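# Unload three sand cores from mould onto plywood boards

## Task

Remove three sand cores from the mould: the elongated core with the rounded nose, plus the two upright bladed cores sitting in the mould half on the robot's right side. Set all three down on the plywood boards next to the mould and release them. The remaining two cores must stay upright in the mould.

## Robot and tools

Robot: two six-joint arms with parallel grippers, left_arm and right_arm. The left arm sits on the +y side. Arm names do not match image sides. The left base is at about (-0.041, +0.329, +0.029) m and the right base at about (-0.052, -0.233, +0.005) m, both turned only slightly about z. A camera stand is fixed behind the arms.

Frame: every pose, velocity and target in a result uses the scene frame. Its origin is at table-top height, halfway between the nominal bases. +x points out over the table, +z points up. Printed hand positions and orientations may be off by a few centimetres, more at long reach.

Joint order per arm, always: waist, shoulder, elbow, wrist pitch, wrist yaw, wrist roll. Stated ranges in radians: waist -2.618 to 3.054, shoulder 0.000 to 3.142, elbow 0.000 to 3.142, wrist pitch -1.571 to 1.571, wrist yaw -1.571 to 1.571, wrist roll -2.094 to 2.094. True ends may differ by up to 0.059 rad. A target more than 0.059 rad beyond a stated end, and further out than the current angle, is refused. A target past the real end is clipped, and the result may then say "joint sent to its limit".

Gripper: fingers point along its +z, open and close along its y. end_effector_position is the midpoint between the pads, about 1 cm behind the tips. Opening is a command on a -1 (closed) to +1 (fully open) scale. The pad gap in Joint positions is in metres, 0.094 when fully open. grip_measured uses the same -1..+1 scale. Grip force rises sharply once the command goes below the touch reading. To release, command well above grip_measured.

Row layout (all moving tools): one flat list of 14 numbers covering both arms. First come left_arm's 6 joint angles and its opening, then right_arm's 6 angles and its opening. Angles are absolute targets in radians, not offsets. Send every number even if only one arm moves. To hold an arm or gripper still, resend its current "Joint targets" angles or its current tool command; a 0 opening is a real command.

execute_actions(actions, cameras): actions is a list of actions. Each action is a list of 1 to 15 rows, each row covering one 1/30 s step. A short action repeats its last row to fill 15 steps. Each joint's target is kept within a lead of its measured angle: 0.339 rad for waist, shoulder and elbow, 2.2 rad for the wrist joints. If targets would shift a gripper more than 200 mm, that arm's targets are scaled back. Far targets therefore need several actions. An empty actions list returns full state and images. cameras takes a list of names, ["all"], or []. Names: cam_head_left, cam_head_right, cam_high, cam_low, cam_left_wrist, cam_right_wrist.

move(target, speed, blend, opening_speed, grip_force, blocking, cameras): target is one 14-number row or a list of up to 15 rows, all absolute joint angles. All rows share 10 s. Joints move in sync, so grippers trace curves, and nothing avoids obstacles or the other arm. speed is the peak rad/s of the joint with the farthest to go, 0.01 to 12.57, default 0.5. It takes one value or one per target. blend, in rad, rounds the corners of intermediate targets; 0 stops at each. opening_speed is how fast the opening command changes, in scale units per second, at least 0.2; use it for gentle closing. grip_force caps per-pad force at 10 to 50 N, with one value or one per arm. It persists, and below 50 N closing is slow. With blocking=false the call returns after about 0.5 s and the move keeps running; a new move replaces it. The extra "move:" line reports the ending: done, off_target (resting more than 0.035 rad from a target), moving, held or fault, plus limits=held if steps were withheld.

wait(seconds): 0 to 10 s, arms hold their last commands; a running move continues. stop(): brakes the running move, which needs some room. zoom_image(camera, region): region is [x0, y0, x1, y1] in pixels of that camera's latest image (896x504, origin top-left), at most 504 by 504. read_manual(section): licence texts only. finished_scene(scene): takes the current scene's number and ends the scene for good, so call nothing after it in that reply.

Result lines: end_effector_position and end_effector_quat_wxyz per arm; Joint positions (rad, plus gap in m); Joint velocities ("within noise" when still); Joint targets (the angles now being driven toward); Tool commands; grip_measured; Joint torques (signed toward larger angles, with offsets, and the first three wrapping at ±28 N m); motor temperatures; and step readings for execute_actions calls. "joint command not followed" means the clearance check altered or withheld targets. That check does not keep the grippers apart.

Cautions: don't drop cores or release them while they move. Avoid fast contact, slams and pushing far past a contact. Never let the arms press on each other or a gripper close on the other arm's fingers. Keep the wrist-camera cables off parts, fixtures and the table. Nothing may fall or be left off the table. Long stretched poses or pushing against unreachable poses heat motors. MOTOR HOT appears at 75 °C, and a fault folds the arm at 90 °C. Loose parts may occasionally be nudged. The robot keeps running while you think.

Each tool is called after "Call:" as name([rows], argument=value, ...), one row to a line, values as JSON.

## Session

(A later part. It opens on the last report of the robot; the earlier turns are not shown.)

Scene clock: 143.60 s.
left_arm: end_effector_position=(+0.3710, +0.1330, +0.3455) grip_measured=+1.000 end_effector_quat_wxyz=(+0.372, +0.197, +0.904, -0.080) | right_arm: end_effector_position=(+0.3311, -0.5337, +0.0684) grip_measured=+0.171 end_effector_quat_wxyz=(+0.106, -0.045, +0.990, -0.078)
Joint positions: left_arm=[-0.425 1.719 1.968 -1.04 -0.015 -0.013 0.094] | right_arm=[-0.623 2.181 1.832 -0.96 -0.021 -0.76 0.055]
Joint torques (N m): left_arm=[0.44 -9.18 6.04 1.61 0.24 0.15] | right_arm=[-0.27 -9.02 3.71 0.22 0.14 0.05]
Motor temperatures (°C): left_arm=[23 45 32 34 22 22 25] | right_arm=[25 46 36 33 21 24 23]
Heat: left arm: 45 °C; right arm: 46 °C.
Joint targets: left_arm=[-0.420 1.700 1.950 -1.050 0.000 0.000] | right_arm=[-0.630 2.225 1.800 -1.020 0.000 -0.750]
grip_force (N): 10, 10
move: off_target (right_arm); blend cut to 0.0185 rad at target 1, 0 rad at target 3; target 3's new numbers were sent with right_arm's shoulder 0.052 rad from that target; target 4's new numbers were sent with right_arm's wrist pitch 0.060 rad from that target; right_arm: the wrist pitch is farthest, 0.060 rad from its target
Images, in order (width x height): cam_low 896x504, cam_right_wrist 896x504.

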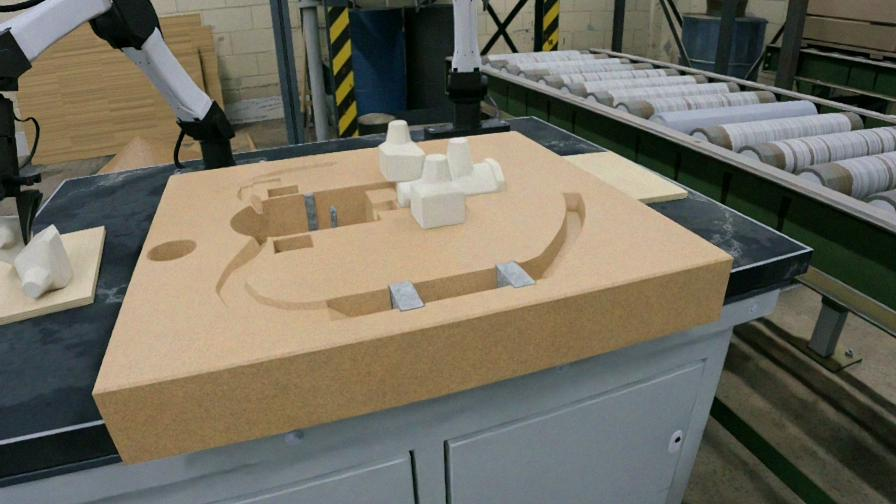

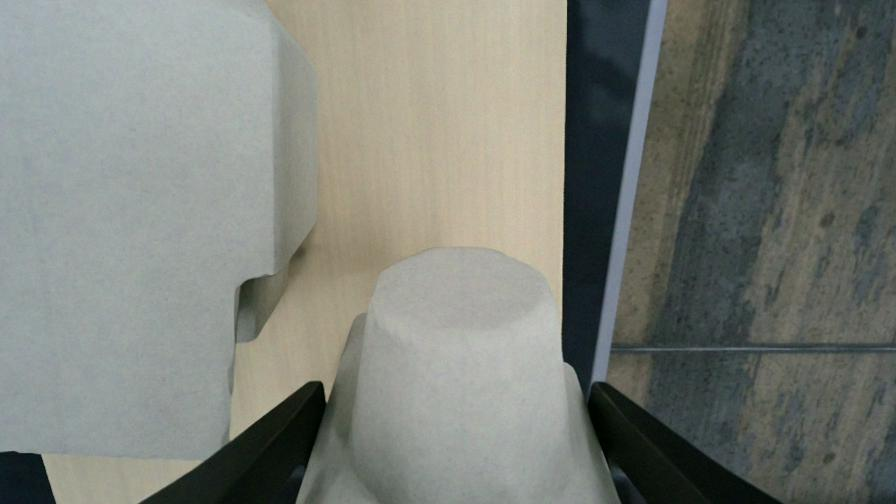

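Call:
move([
  [-0.42,1.7,1.95,-1.05,0,0,1,-0.61,2.275,1.8,-1.02,0,-0.74,0.12],
  [-0.42,1.7,1.95,-1.05,0,0,1,-0.61,2.3,1.79,-0.98,0,-0.74,0.13],
], speed=0.08, cameras=["cam_right_wrist","cam_low"])

Call:
zoom_image(camera="cam_low", region=[0, 80, 240, 300])

Scene clock: 150.33 s.
left_arm: end_effector_position=(+0.3710, +0.1330, +0.3455) grip_measured=+1.000 end_effector_quat_wxyz=(+0.372, +0.197, +0.904, -0.080) | right_arm: end_effector_position=(+0.3354, -0.5323, +0.0565) grip_measured=+0.171 end_effector_quat_wxyz=(+0.102, -0.045, +0.991, -0.075)
Joint positions: left_arm=[-0.425 1.719 1.968 -1.04 -0.015 -0.013 0.094] | right_arm=[-0.615 2.208 1.831 -0.941 -0.02 -0.754 0.055]
Joint torques (N m): left_arm=[0.28 -9.21 6.12 1.62 0.23 0.14] | right_arm=[0.65 -4.18 2.85 0.44 0.14 0.09]
Heat: left arm: 45 °C; right arm: 46 °C.
Joint targets: left_arm=[-0.420 1.700 1.950 -1.050 0.000 0.000] | right_arm=[-0.610 2.300 1.790 -0.980 0.000 -0.740]
grip_force (N): 10, 10
move: off_target (right_arm); target 2's new numbers were sent with right_arm's shoulder 0.092 rad from that target; right_arm: the shoulder is farthest, 0.092 rad from its target
Images, in order (width x height): cam_low 896x504, cam_right_wrist 896x504.

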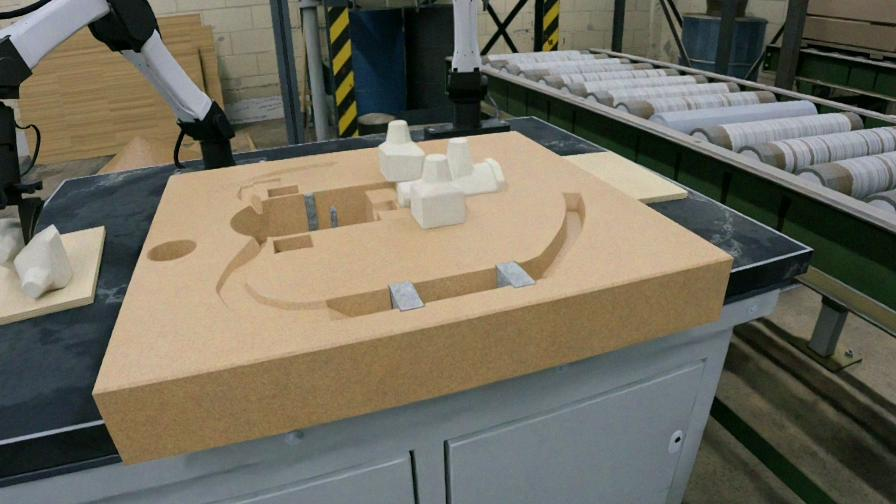

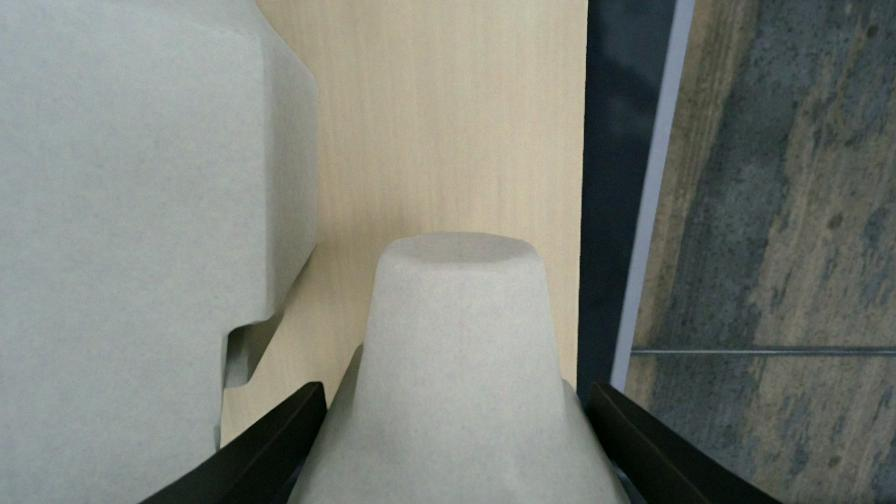

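Scaled by 2.100 from the camera's 896x504 image, which has a finer 1280x720 frame.

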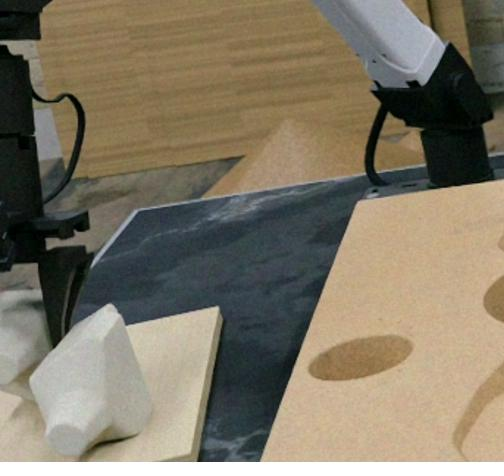

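Call:
move([
  [-0.42,1.7,1.95,-1.05,0,0,1,-0.613,2.24,1.82,-0.96,-0.01,-0.75,0.16],
  [-0.42,1.7,1.95,-1.05,0,0,1,-0.613,2.24,1.82,-0.96,-0.01,-0.75,0.4],
], speed=0.06, opening_speed=0.2, cameras=["cam_right_wrist","cam_low"])

Call:
zoom_image(camera="cam_low", region=[0, 80, 240, 300])

Scene clock: 158.07 s.
left_arm: end_effector_position=(+0.3710, +0.1330, +0.3455) grip_measured=+1.000 end_effector_quat_wxyz=(+0.372, +0.197, +0.904, -0.080) | right_arm: end_effector_position=(+0.3336, -0.5343, +0.0509) grip_measured=+0.398 end_effector_quat_wxyz=(+0.094, -0.044, +0.992, -0.077)
Joint positions: left_arm=[-0.425 1.719 1.968 -1.04 -0.015 -0.013 0.094] | right_arm=[-0.615 2.22 1.832 -0.939 -0.005 -0.754 0.066]
Joint torques (N m): left_arm=[0.34 -9.21 6.04 1.63 0.23 0.15] | right_arm=[0.62 -11.67 5.03 0.55 -0.11 -0.01]
Heat: left arm: 45 °C; right arm: 45 °C.
Joint targets: left_arm=[-0.420 1.700 1.950 -1.050 0.000 0.000] | right_arm=[-0.613 2.240 1.820 -0.960 -0.010 -0.750]
grip_force (N): 10, 10
move: done
Images, in order (width x height): cam_low 896x504, cam_right_wrist 896x504.

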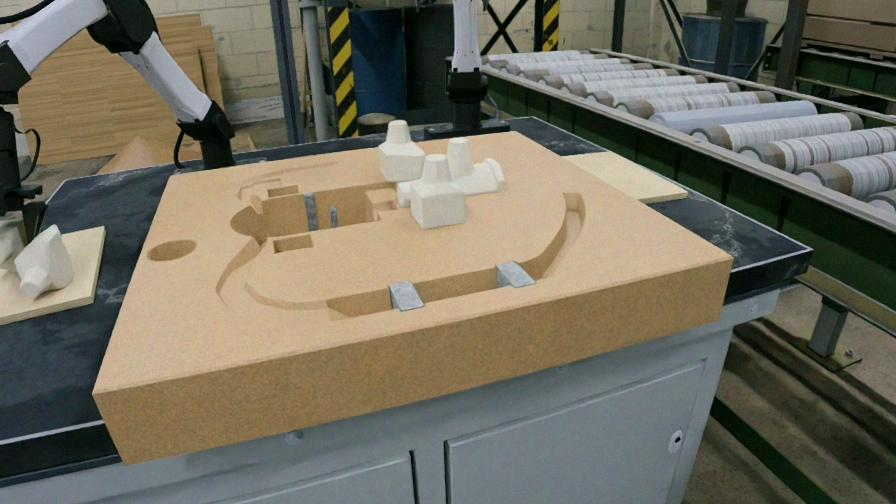

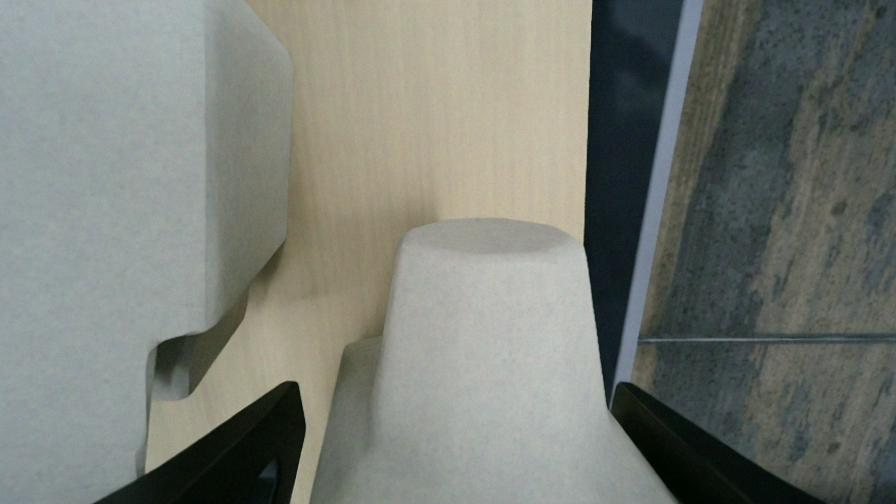

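Scaled by 2.100 from the camera's 896x504 image, which has a finer 1280x720 frame.

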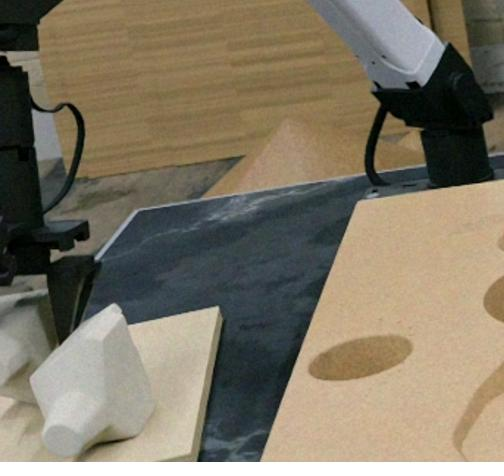

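Call:
move([
  [-0.42,1.7,1.95,-1.05,0,0,1,-0.638,2.235,1.83,-0.96,-0.01,-0.775,0.6],
], speed=0.05, opening_speed=0.2, cameras=["cam_right_wrist"])

Scene clock: 169.00 s.
left_arm: end_effector_position=(+0.3710, +0.1330, +0.3455) grip_measured=+1.000 end_effector_quat_wxyz=(+0.372, +0.197, +0.904, -0.080) | right_arm: end_effector_position=(+0.3272, -0.5421, +0.0509) grip_measured=+0.598 end_effector_quat_wxyz=(+0.092, -0.038, +0.992, -0.078)
Joint positions: left_arm=[-0.425 1.719 1.968 -1.04 -0.015 -0.013 0.094] | right_arm=[-0.636 2.22 1.832 -0.94 -0.005 -0.762 0.075]
Joint torques (N m): left_arm=[0.46 -9.2 6.04 1.62 0.23 0.14] | right_arm=[0.14 -12.07 6 0.57 -0.13 -0.19]
Heat: left arm: 45 °C; right arm: 46 °C.
Joint targets: left_arm=[-0.420 1.700 1.950 -1.050 0.000 0.000] | right_arm=[-0.638 2.235 1.830 -0.960 -0.010 -0.775]
grip_force (N): 10, 10
move: done
Images, in order (width x height): cam_right_wrist 896x504.

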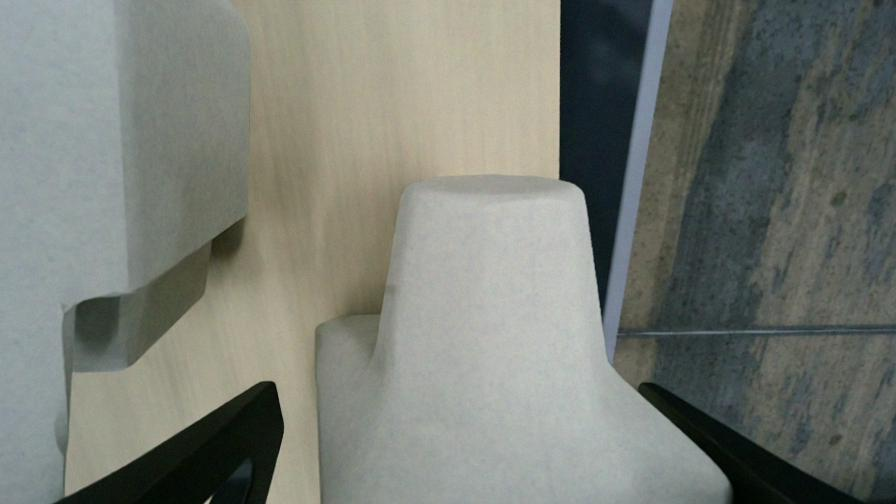

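Call:
move([
  [-0.42,1.7,1.95,-1.05,0,0,1,-0.66,2.235,1.835,-0.96,-0.01,-0.795,0.85],
], speed=0.05, opening_speed=0.2, cameras=["cam_right_wrist","cam_head_right"])

Call:
zoom_image(camera="cam_head_right", region=[540, 270, 700, 420])

Scene clock: 174.57 s.
left_arm: end_effector_position=(+0.3710, +0.1330, +0.3455) grip_measured=+1.000 end_effector_quat_wxyz=(+0.372, +0.197, +0.904, -0.080) | right_arm: end_effector_position=(+0.3183, -0.5491, +0.0503) grip_measured=+0.848 end_effector_quat_wxyz=(+0.087, -0.037, +0.993, -0.077)
Joint positions: left_arm=[-0.425 1.719 1.968 -1.04 -0.015 -0.013 0.094] | right_arm=[-0.659 2.22 1.832 -0.95 -0.005 -0.782 0.087]
Joint torques (N m): left_arm=[0.42 -9.18 6.06 1.61 0.23 0.13] | right_arm=[0.28 -12.05 6.23 0.64 -0.09 -0.19]
Heat: left arm: 45 °C; right arm: 47 °C.
Joint targets: left_arm=[-0.420 1.700 1.950 -1.050 0.000 0.000] | right_arm=[-0.660 2.235 1.835 -0.960 -0.010 -0.795]
grip_force (N): 10, 10
move: done
Images, in order (width x height): cam_head_right 896x504, cam_right_wrist 896x504.

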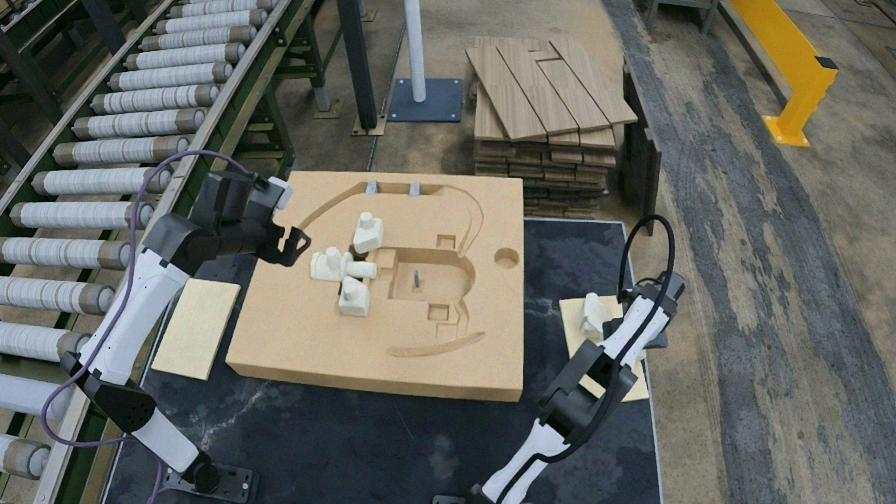

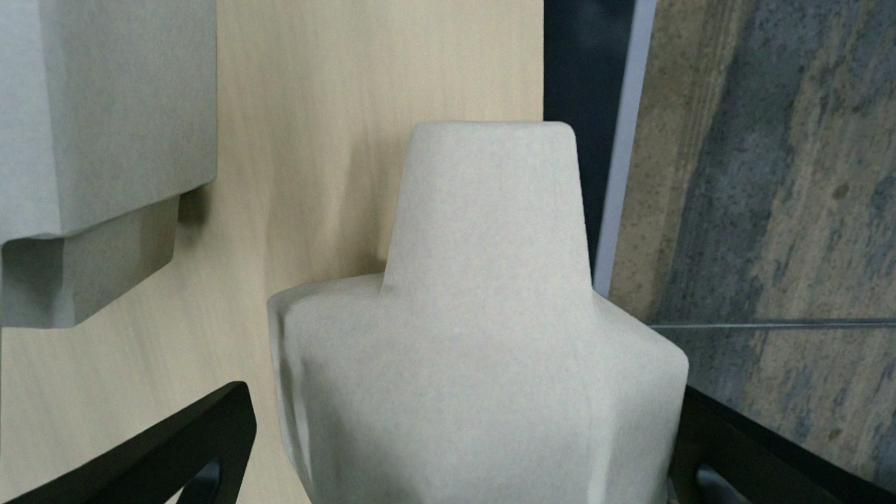

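Scaled by 3.150 from the camera's 896x504 image, which has a finer 1280x720 frame.

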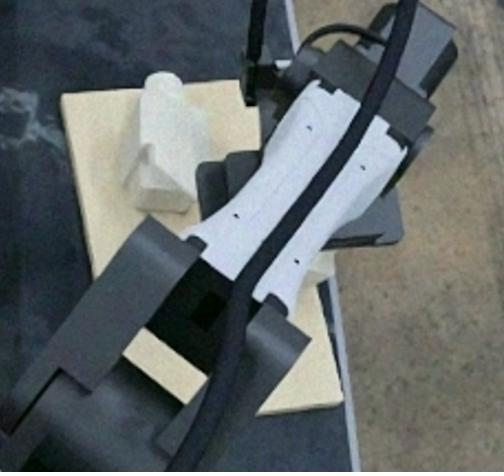

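Call:
move([
  [-0.42,1.7,1.95,-1.05,0,0,1,-0.663,2.205,1.79,-0.96,-0.01,-0.795,0.85],
  [-0.42,1.7,1.95,-1.05,0,0,1,-0.622,2.178,1.748,-0.95,-0.01,-0.76,0.85],
], speed=0.06, cameras=["cam_right_wrist","cam_head_left"])

Call:
zoom_image(camera="cam_head_left", region=[490, 270, 650, 420])

Scene clock: 187.80 s.
left_arm: end_effector_position=(+0.3710, +0.1330, +0.3455) grip_measured=+1.000 end_effector_quat_wxyz=(+0.372, +0.197, +0.904, -0.080) | right_arm: end_effector_position=(+0.3127, -0.5337, +0.0321) grip_measured=+0.849 end_effector_quat_wxyz=(+0.068, -0.044, +0.994, -0.066)
Joint positions: left_arm=[-0.425 1.719 1.968 -1.04 -0.015 -0.013 0.094] | right_arm=[-0.637 2.216 1.761 -0.926 0.008 -0.776 0.087]
Joint torques (N m): left_arm=[0.39 -9.17 6.06 1.62 0.22 0.14] | right_arm=[1.66 -17.26 4.83 0.43 -0.23 0.13]
Heat: left arm: 46 °C; right arm: 48 °C.
Joint targets: left_arm=[-0.420 1.700 1.950 -1.050 0.000 0.000] | right_arm=[-0.622 2.178 1.748 -0.950 -0.010 -0.760]
grip_force (N): 10, 10
move: off_target (right_arm); right_arm: the shoulder is farthest, 0.038 rad from its target
Images, in order (width x height): cam_head_left 896x504, cam_right_wrist 896x504.

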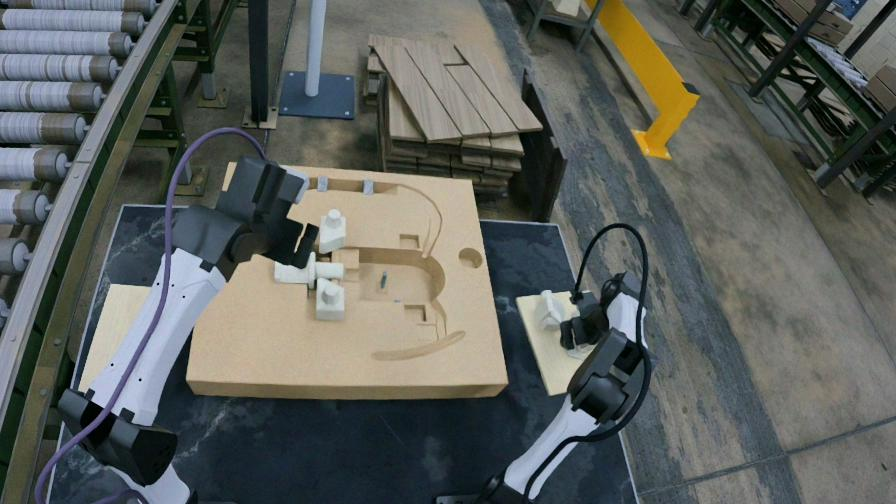

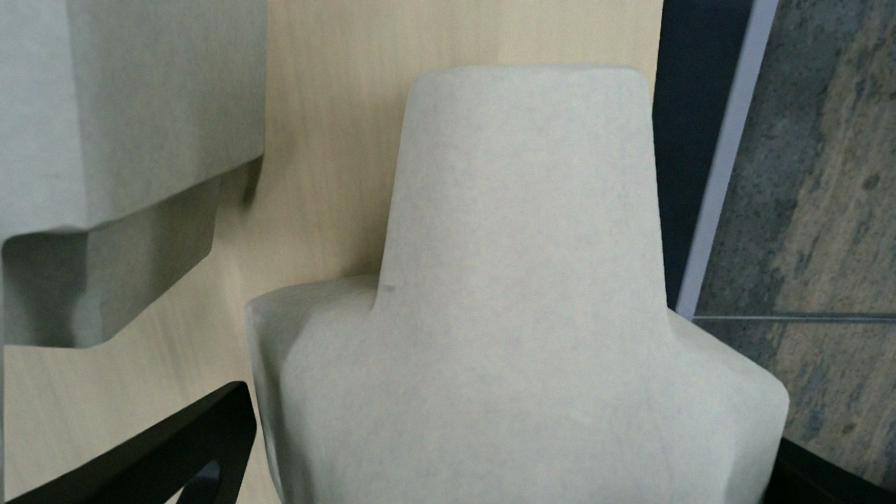

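Scaled by 3.150 from the camera's 896x504 image, which has a finer 1280x720 frame.

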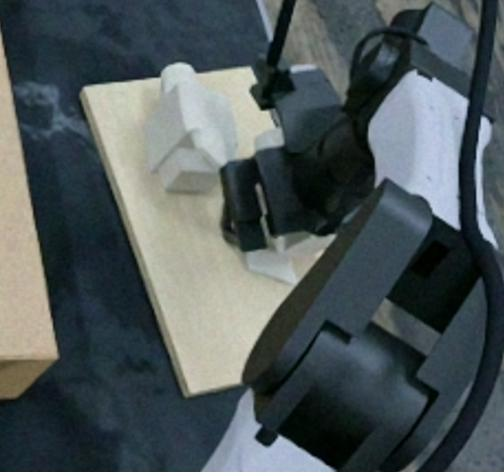

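Call:
move([
  [-0.42,1.7,1.95,-1.05,0,0,1,-0.585,2.155,1.735,-0.94,-0.01,-0.72,0.85],
], speed=0.06, cameras=["cam_right_wrist","cam_head_left"])

Call:
zoom_image(camera="cam_head_left", region=[490, 270, 650, 420])

Scene clock: 194.00 s.
left_arm: end_effector_position=(+0.3710, +0.1330, +0.3455) grip_measured=+1.000 end_effector_quat_wxyz=(+0.372, +0.197, +0.904, -0.080) | right_arm: end_effector_position=(+0.3198, -0.5179, +0.0329) grip_measured=+0.849 end_effector_quat_wxyz=(+0.068, -0.041, +0.995, -0.062)
Joint positions: left_arm=[-0.425 1.719 1.968 -1.04 -0.015 -0.013 0.094] | right_arm=[-0.601 2.203 1.744 -0.926 0.009 -0.733 0.087]
Joint torques (N m): left_arm=[0.42 -9.2 6.09 1.64 0.23 0.13] | right_arm=[1.74 -18.11 5.22 0.5 -0.24 0.06]
Heat: left arm: 46 °C; right arm: 49 °C.
Joint targets: left_arm=[-0.420 1.700 1.950 -1.050 0.000 0.000] | right_arm=[-0.585 2.155 1.735 -0.940 -0.010 -0.720]
grip_force (N): 10, 10
move: off_target (right_arm); right_arm: the shoulder is farthest, 0.048 rad from its target
Images, in order (width x height): cam_head_left 896x504, cam_right_wrist 896x504.

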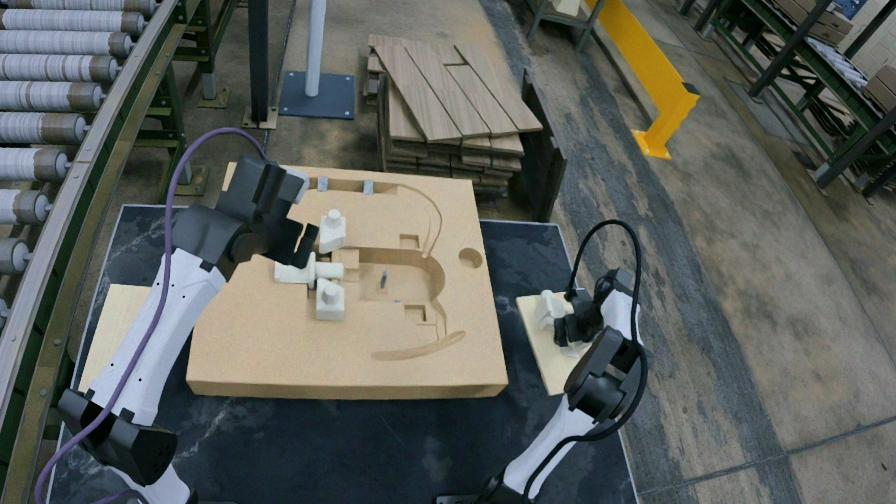

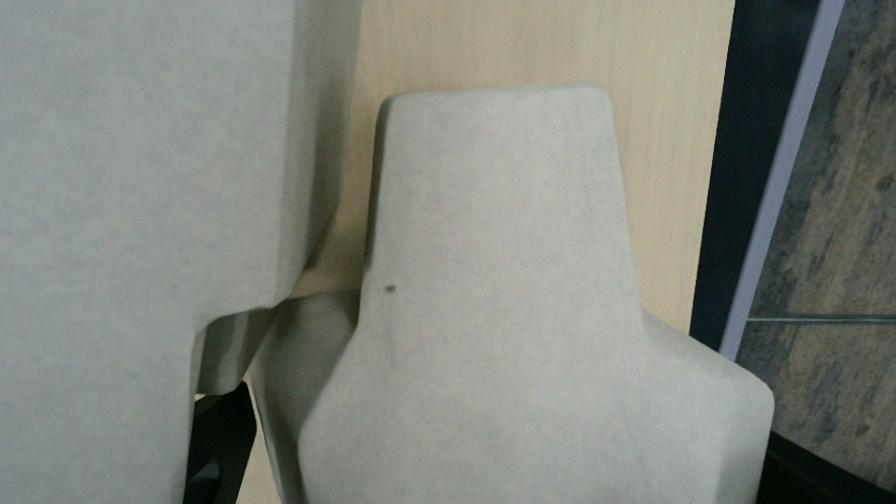

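Scaled by 3.150 from the camera's 896x504 image, which has a finer 1280x720 frame.

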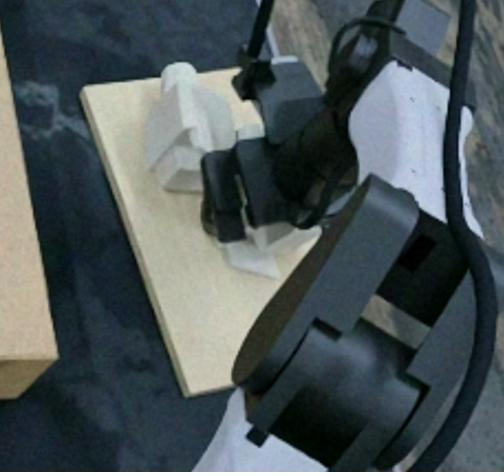

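Call:
move([
  [-0.42,1.7,1.95,-1.05,0,0,1,-0.615,2.19,1.76,-0.93,0,-0.74,0.95],
  [-0.42,1.7,1.95,-1.05,0,0,1,-0.615,2.05,1.85,-1.05,0,-0.74,0.95],
  [-0.42,1.7,1.95,-1.05,0,0,1,-0.56,1.8,1.95,-1.3,0,-0.6,0.95],
], speed=[0.08,0.15,0.4], blend=[0,0.05,0], cameras=["cam_right_wrist","cam_head_left","cam_low"])

Call:
zoom_image(camera="cam_low", region=[0, 180, 160, 340])

Scene clock: 202.77 s.
left_arm: end_effector_position=(+0.3710, +0.1330, +0.3455) grip_measured=+1.000 end_effector_quat_wxyz=(+0.372, +0.197, +0.904, -0.080) | right_arm: end_effector_position=(+0.2882, -0.4745, +0.2342) grip_measured=+0.948 end_effector_quat_wxyz=(+0.159, +0.001, +0.980, -0.117)
Joint positions: left_arm=[-0.425 1.719 1.968 -1.04 -0.015 -0.013 0.094] | right_arm=[-0.564 1.816 1.932 -1.289 0.008 -0.614 0.092]
Joint torques (N m): left_arm=[0.4 -9.21 6.05 1.63 0.22 0.12] | right_arm=[0.64 -11.19 7.32 0.95 -0.11 0.09]
Motor temperatures (°C): left_arm=[23 46 32 35 22 22 25] | right_arm=[25 53 35 30 21 24 22]
Heat: left arm: 46 °C; right arm: 53 °C.
Joint targets: left_arm=[-0.420 1.700 1.950 -1.050 0.000 0.000] | right_arm=[-0.560 1.800 1.950 -1.300 0.000 -0.600]
grip_force (N): 10, 10
move: done
Images, in order (width x height): cam_head_left 896x504, cam_low 896x504, cam_right_wrist 896x504.

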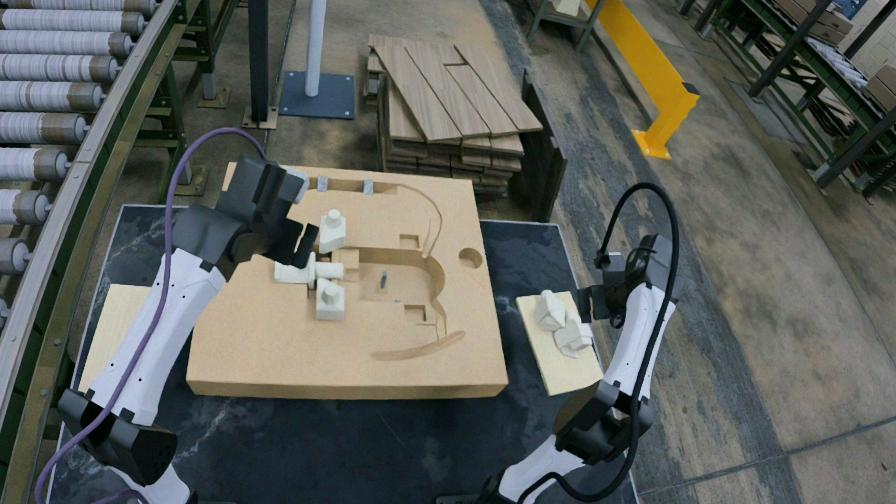

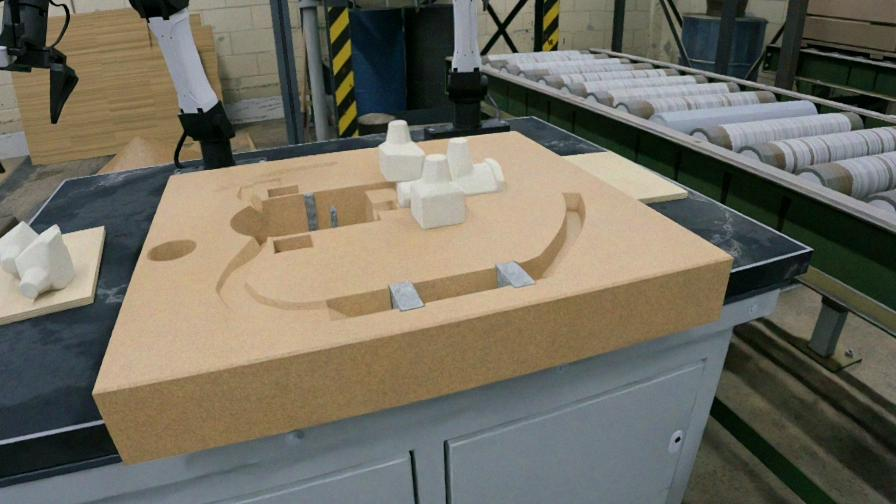

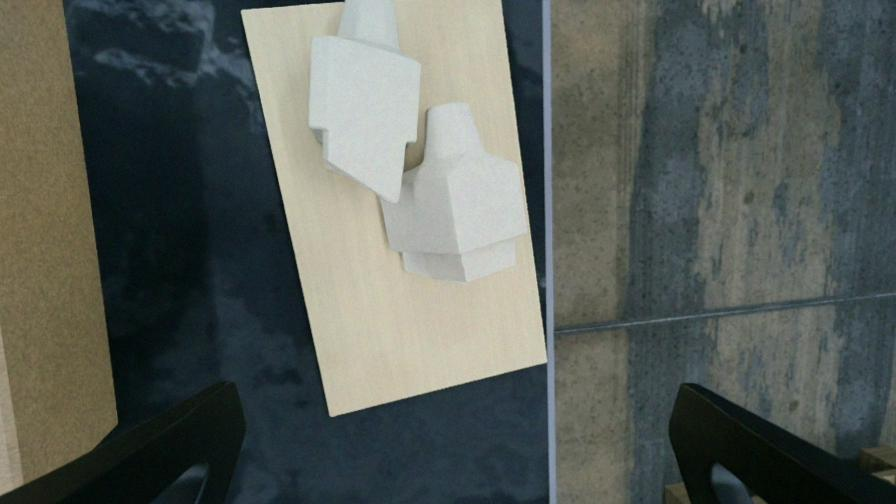

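Scaled by 3.150 from the camera's 896x504 image, which has a finer 1280x720 frame.

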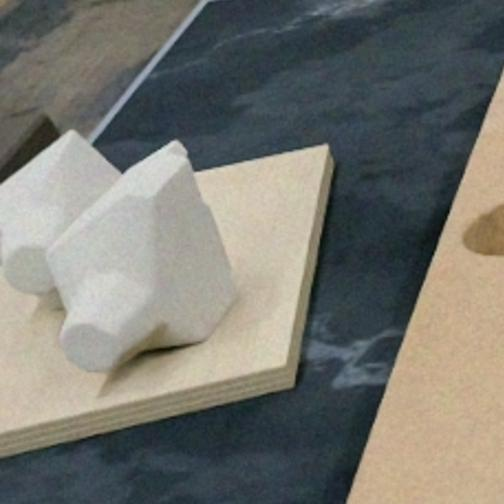

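Call:
move([
  [-0.393,2.14,2.21,-1.02,0,0,0.4,-0.4,1.3,1.5,-1.0,0,0,0.9],
  [-0.393,2.115,2.0095,-0.86,0,0,0.4,-0.4,1.2,1.3,-0.9,0,0,0.9],
  [-0.393,2.113,1.885,-0.75,0,0,0.4,-0.4,1.2,1.3,-0.9,0,0,0.9],
], speed=[0.6,0.35,0.2], blend=[0.03,0.03,0], grip_force=50, cameras=["cam_left_wrist","cam_low"])

Call:
zoom_image(camera="cam_low", region=[350, 60, 550, 240])

Scene clock: 222.60 s.
left_arm: end_effector_position=(+0.4608, +0.1065, +0.1629) grip_measured=+0.401 end_effector_quat_wxyz=(+0.283, +0.192, +0.938, -0.055) | right_arm: end_effector_position=(+0.2485, -0.3818, +0.2654) grip_measured=+0.902 end_effector_quat_wxyz=(+0.352, +0.206, +0.909, -0.088)
Joint positions: left_arm=[-0.398 2.128 1.902 -0.76 -0.014 -0.013 0.066] | right_arm=[-0.406 1.218 1.309 -0.92 0.008 -0.014 0.089]
Joint torques (N m): left_arm=[0.4 -12.55 6.54 1.56 0.22 0.15] | right_arm=[0.73 -5.89 5.6 1.67 -0.1 0.08]
Heat: left arm: 47 °C; right arm: 51 °C.
Joint targets: left_arm=[-0.393 2.113 1.885 -0.750 0.000 0.000] | right_arm=[-0.400 1.200 1.300 -0.900 0.000 0.000]
move: done
Images, in order (width x height): cam_low 896x504, cam_left_wrist 896x504.

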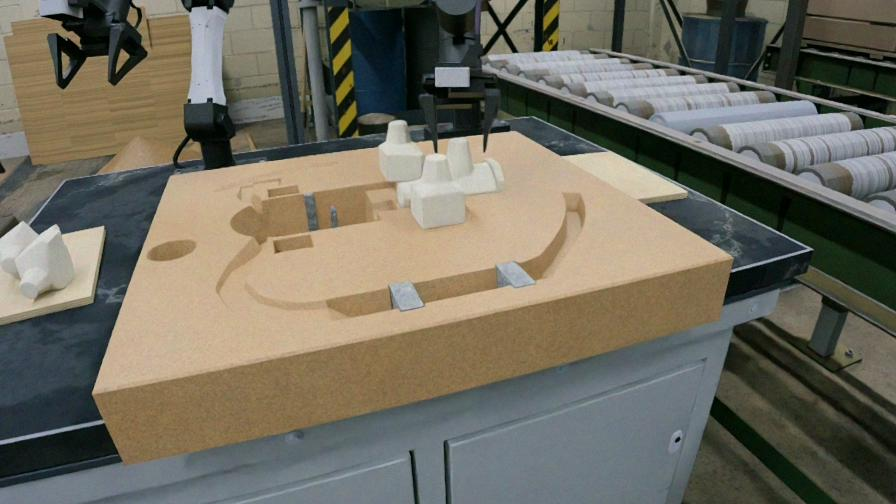

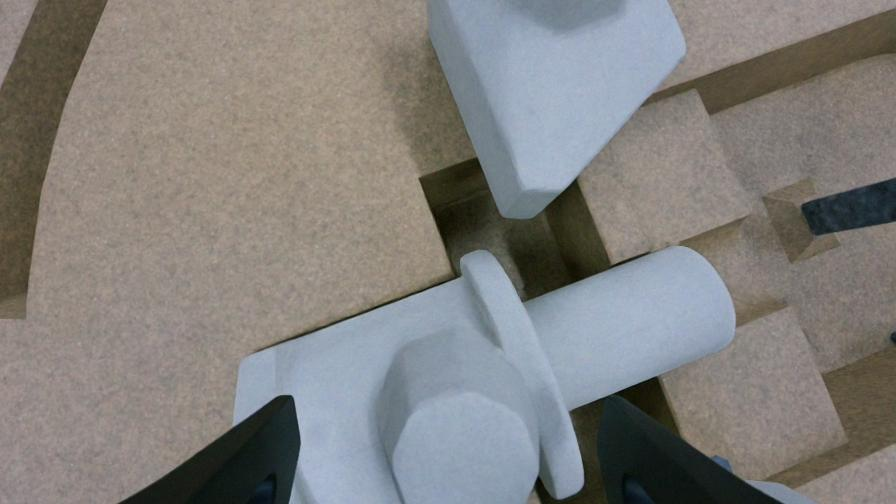

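Scaled by 2.520 from the camera's 896x504 image, which has a finer 1280x720 frame.

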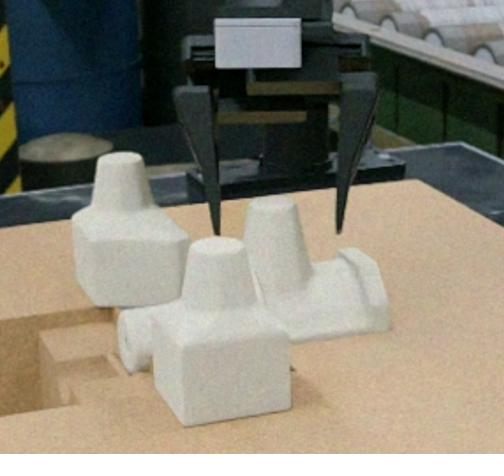

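Call:
move([
  [-0.4,2.113,1.872,-0.742,0,0,0.4,-0.4,1.2,1.3,-0.9,0,0,0.9],
  [-0.4,2.113,1.872,-0.742,0,0,-0.75,-0.4,1.2,1.3,-0.9,0,0,0.9],
  [-0.402,2.12,2.0,-0.78,0,0,-0.75,-0.4,1.2,1.3,-0.9,0,0,0.9],
], speed=[0.1,0.1,0.12], opening_speed=0.6, cameras=["cam_left_wrist","cam_low"])

Scene clock: 231.33 s.
left_arm: end_effector_position=(+0.4573, +0.1074, +0.1631) grip_measured=-0.272 end_effector_quat_wxyz=(+0.270, +0.194, +0.942, -0.054) | right_arm: end_effector_position=(+0.2485, -0.3818, +0.2654) grip_measured=+0.902 end_effector_quat_wxyz=(+0.352, +0.206, +0.909, -0.088)
Joint positions: left_arm=[-0.398 2.138 1.933 -0.808 -0.011 -0.011 0.034] | right_arm=[-0.406 1.218 1.309 -0.92 0.008 -0.014 0.089]
Joint torques (N m): left_arm=[-0.53 -12.93 14.23 1.67 0.19 0.13] | right_arm=[0.83 -5.85 5.75 1.69 -0.09 0.08]
Motor temperatures (°C): left_arm=[23 50 33 35 22 22 25] | right_arm=[25 48 36 33 21 24 22]
Heat: left arm: 50 °C; right arm: 48 °C.
Joint targets: left_arm=[-0.402 2.120 2.000 -0.780 0.000 0.000] | right_arm=[-0.400 1.200 1.300 -0.900 0.000 0.000]
move: off_target (left_arm); left_arm: the elbow is farthest, 0.067 rad from its target
Images, in order (width x height): cam_low 896x504, cam_left_wrist 896x504.

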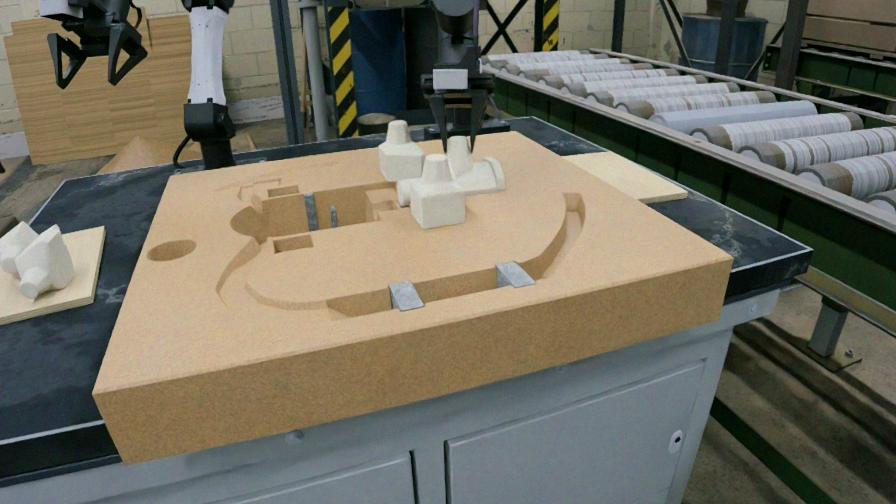

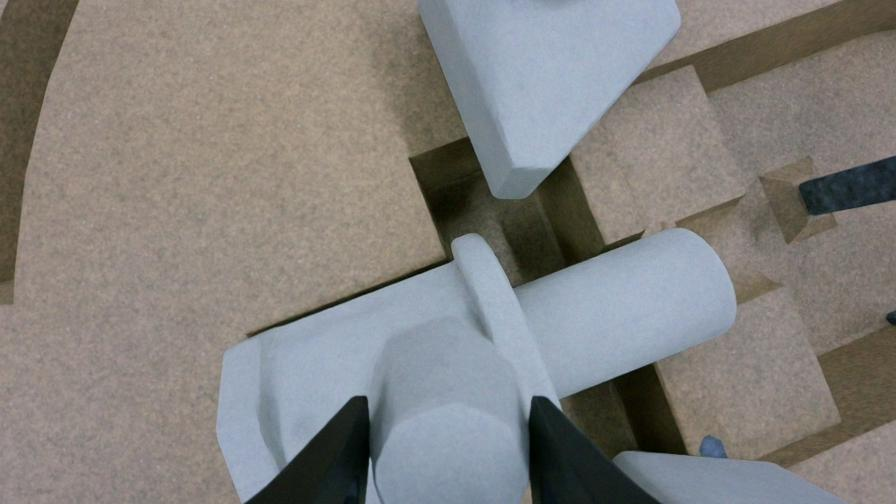

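Call:
move([
  [-0.412,2.15,2.2,-0.8,0,0,-0.75,-0.4,1.2,1.3,-0.9,0,0,0.9],
], speed=0.15, cameras=["cam_left_wrist","cam_low"])

Scene clock: 236.47 s.
left_arm: end_effector_position=(+0.4677, +0.0966, +0.2035) grip_measured=-0.273 end_effector_quat_wxyz=(+0.294, +0.197, +0.933, -0.061) | right_arm: end_effector_position=(+0.2485, -0.3818, +0.2654) grip_measured=+0.902 end_effector_quat_wxyz=(+0.352, +0.206, +0.909, -0.088)
Joint positions: left_arm=[-0.407 2.173 2.121 -0.91 -0.01 -0.011 0.034] | right_arm=[-0.406 1.218 1.309 -0.92 0.008 -0.014 0.089]
Joint torques (N m): left_arm=[-0.59 -13.39 15.36 2.57 0.18 0.12] | right_arm=[0.79 -5.97 5.71 1.7 -0.09 0.09]
Heat: left arm: 53 °C; right arm: 47 °C.
Joint targets: left_arm=[-0.412 2.150 2.200 -0.800 0.000 0.000] | right_arm=[-0.400 1.200 1.300 -0.900 0.000 0.000]
move: off_target (left_arm); left_arm: the wrist pitch is farthest, 0.110 rad from its target
Images, in order (width x height): cam_low 896x504, cam_left_wrist 896x504.

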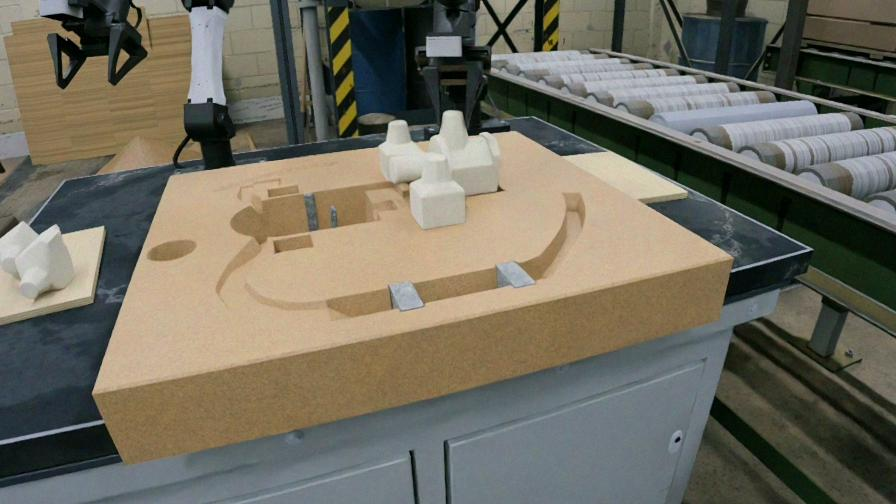

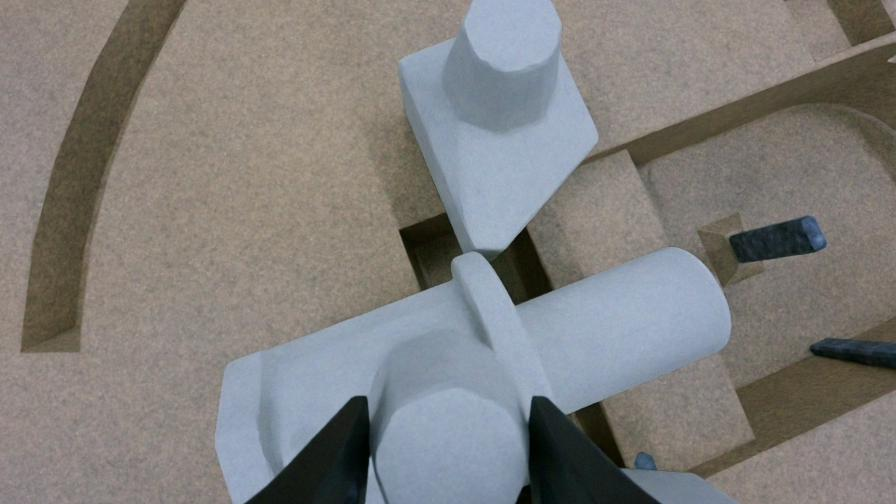

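Call:
move([
  [-0.412,2.0,2.25,-0.93,0,0,-0.75,-0.4,1.2,1.3,-0.9,0,0,0.9],
  [-0.412,1.75,2.1,-1.2,0,0,-0.75,-0.4,1.2,1.3,-0.9,0,0,0.9],
  [0.489,1.52,1.6,-0.95,0,0,-0.75,-0.4,1.2,1.3,-0.9,0,0,0.9],
  [0.489,1.41,1.09,-0.57,0,0,-0.75,-0.4,1.2,1.3,-0.9,0,0,0.9],
], speed=[0.25,0.3,0.5,0.3], blend=[0.03,0.05,0.05,0], cameras=["cam_left_wrist","cam_high","cam_head_left"])

Call:
zoom_image(camera="cam_high", region=[400, 330, 640, 490])

Scene clock: 255.33 s.
left_arm: end_effector_position=(+0.2843, +0.4940, +0.1520) grip_measured=-0.273 end_effector_quat_wxyz=(+0.249, -0.230, +0.939, +0.060) | right_arm: end_effector_position=(+0.2485, -0.3818, +0.2654) grip_measured=+0.902 end_effector_quat_wxyz=(+0.352, +0.206, +0.909, -0.088)
Joint positions: left_arm=[0.492 1.466 1.078 -0.663 -0.004 -0.011 0.034] | right_arm=[-0.406 1.218 1.309 -0.92 0.008 -0.014 0.089]
Joint torques (N m): left_arm=[-0.4 -10.52 9.22 2.26 0.11 0.13] | right_arm=[0.87 -5.96 5.71 1.7 -0.12 0.07]
Motor temperatures (°C): left_arm=[23 60 40 38 22 22 26] | right_arm=[25 43 36 36 21 24 22]
Heat: left arm: 60 °C; right arm: 43 °C.
Joint targets: left_arm=[0.489 1.410 1.090 -0.570 0.000 0.000] | right_arm=[-0.400 1.200 1.300 -0.900 0.000 0.000]
move: off_target (left_arm); left_arm: the wrist pitch is farthest, 0.093 rad from its target
Images, in order (width x height): cam_head_left 896x504, cam_high 896x504, cam_left_wrist 896x504.

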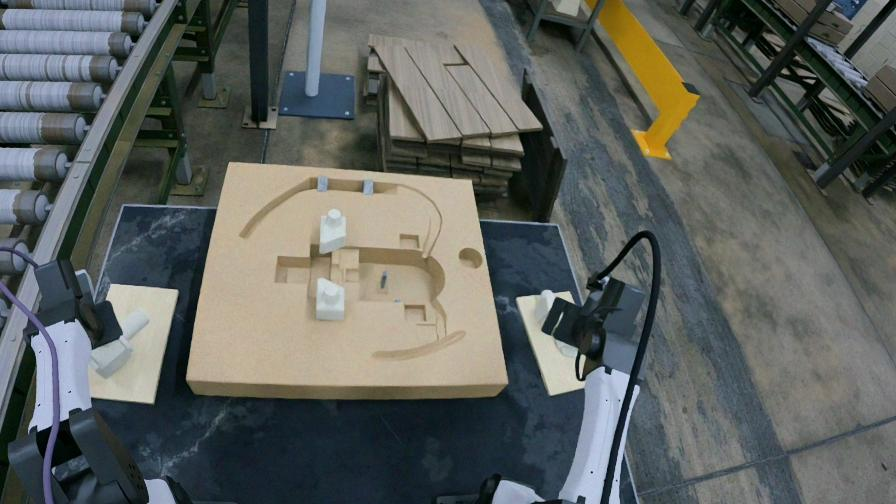

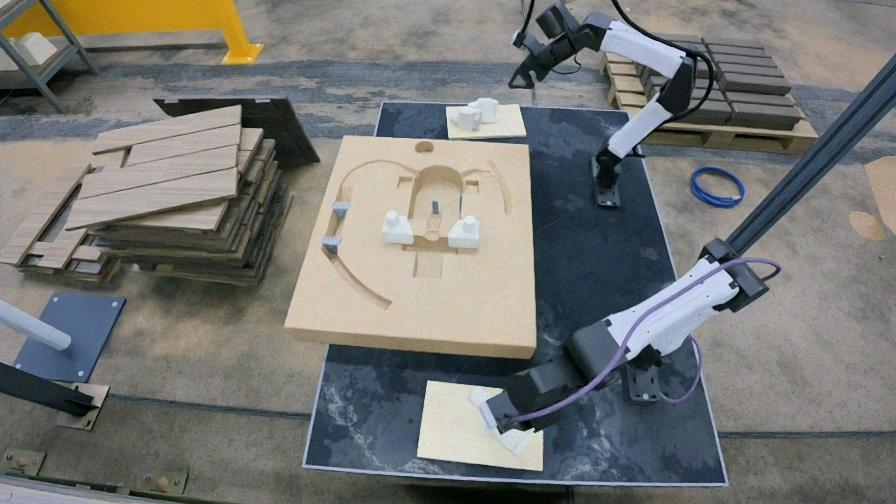

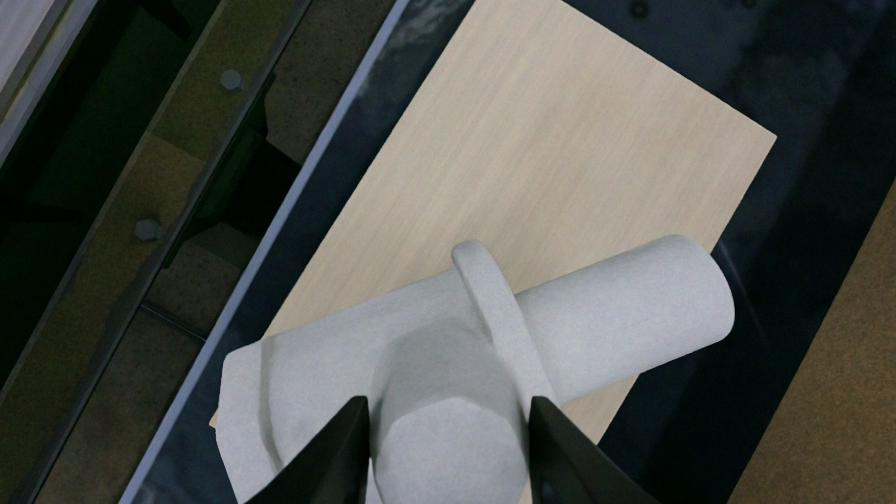

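Scaled by 2.100 from the camera's 896x504 image, which has a finer 1280x720 frame.

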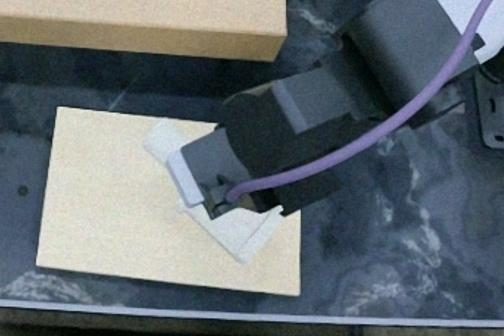

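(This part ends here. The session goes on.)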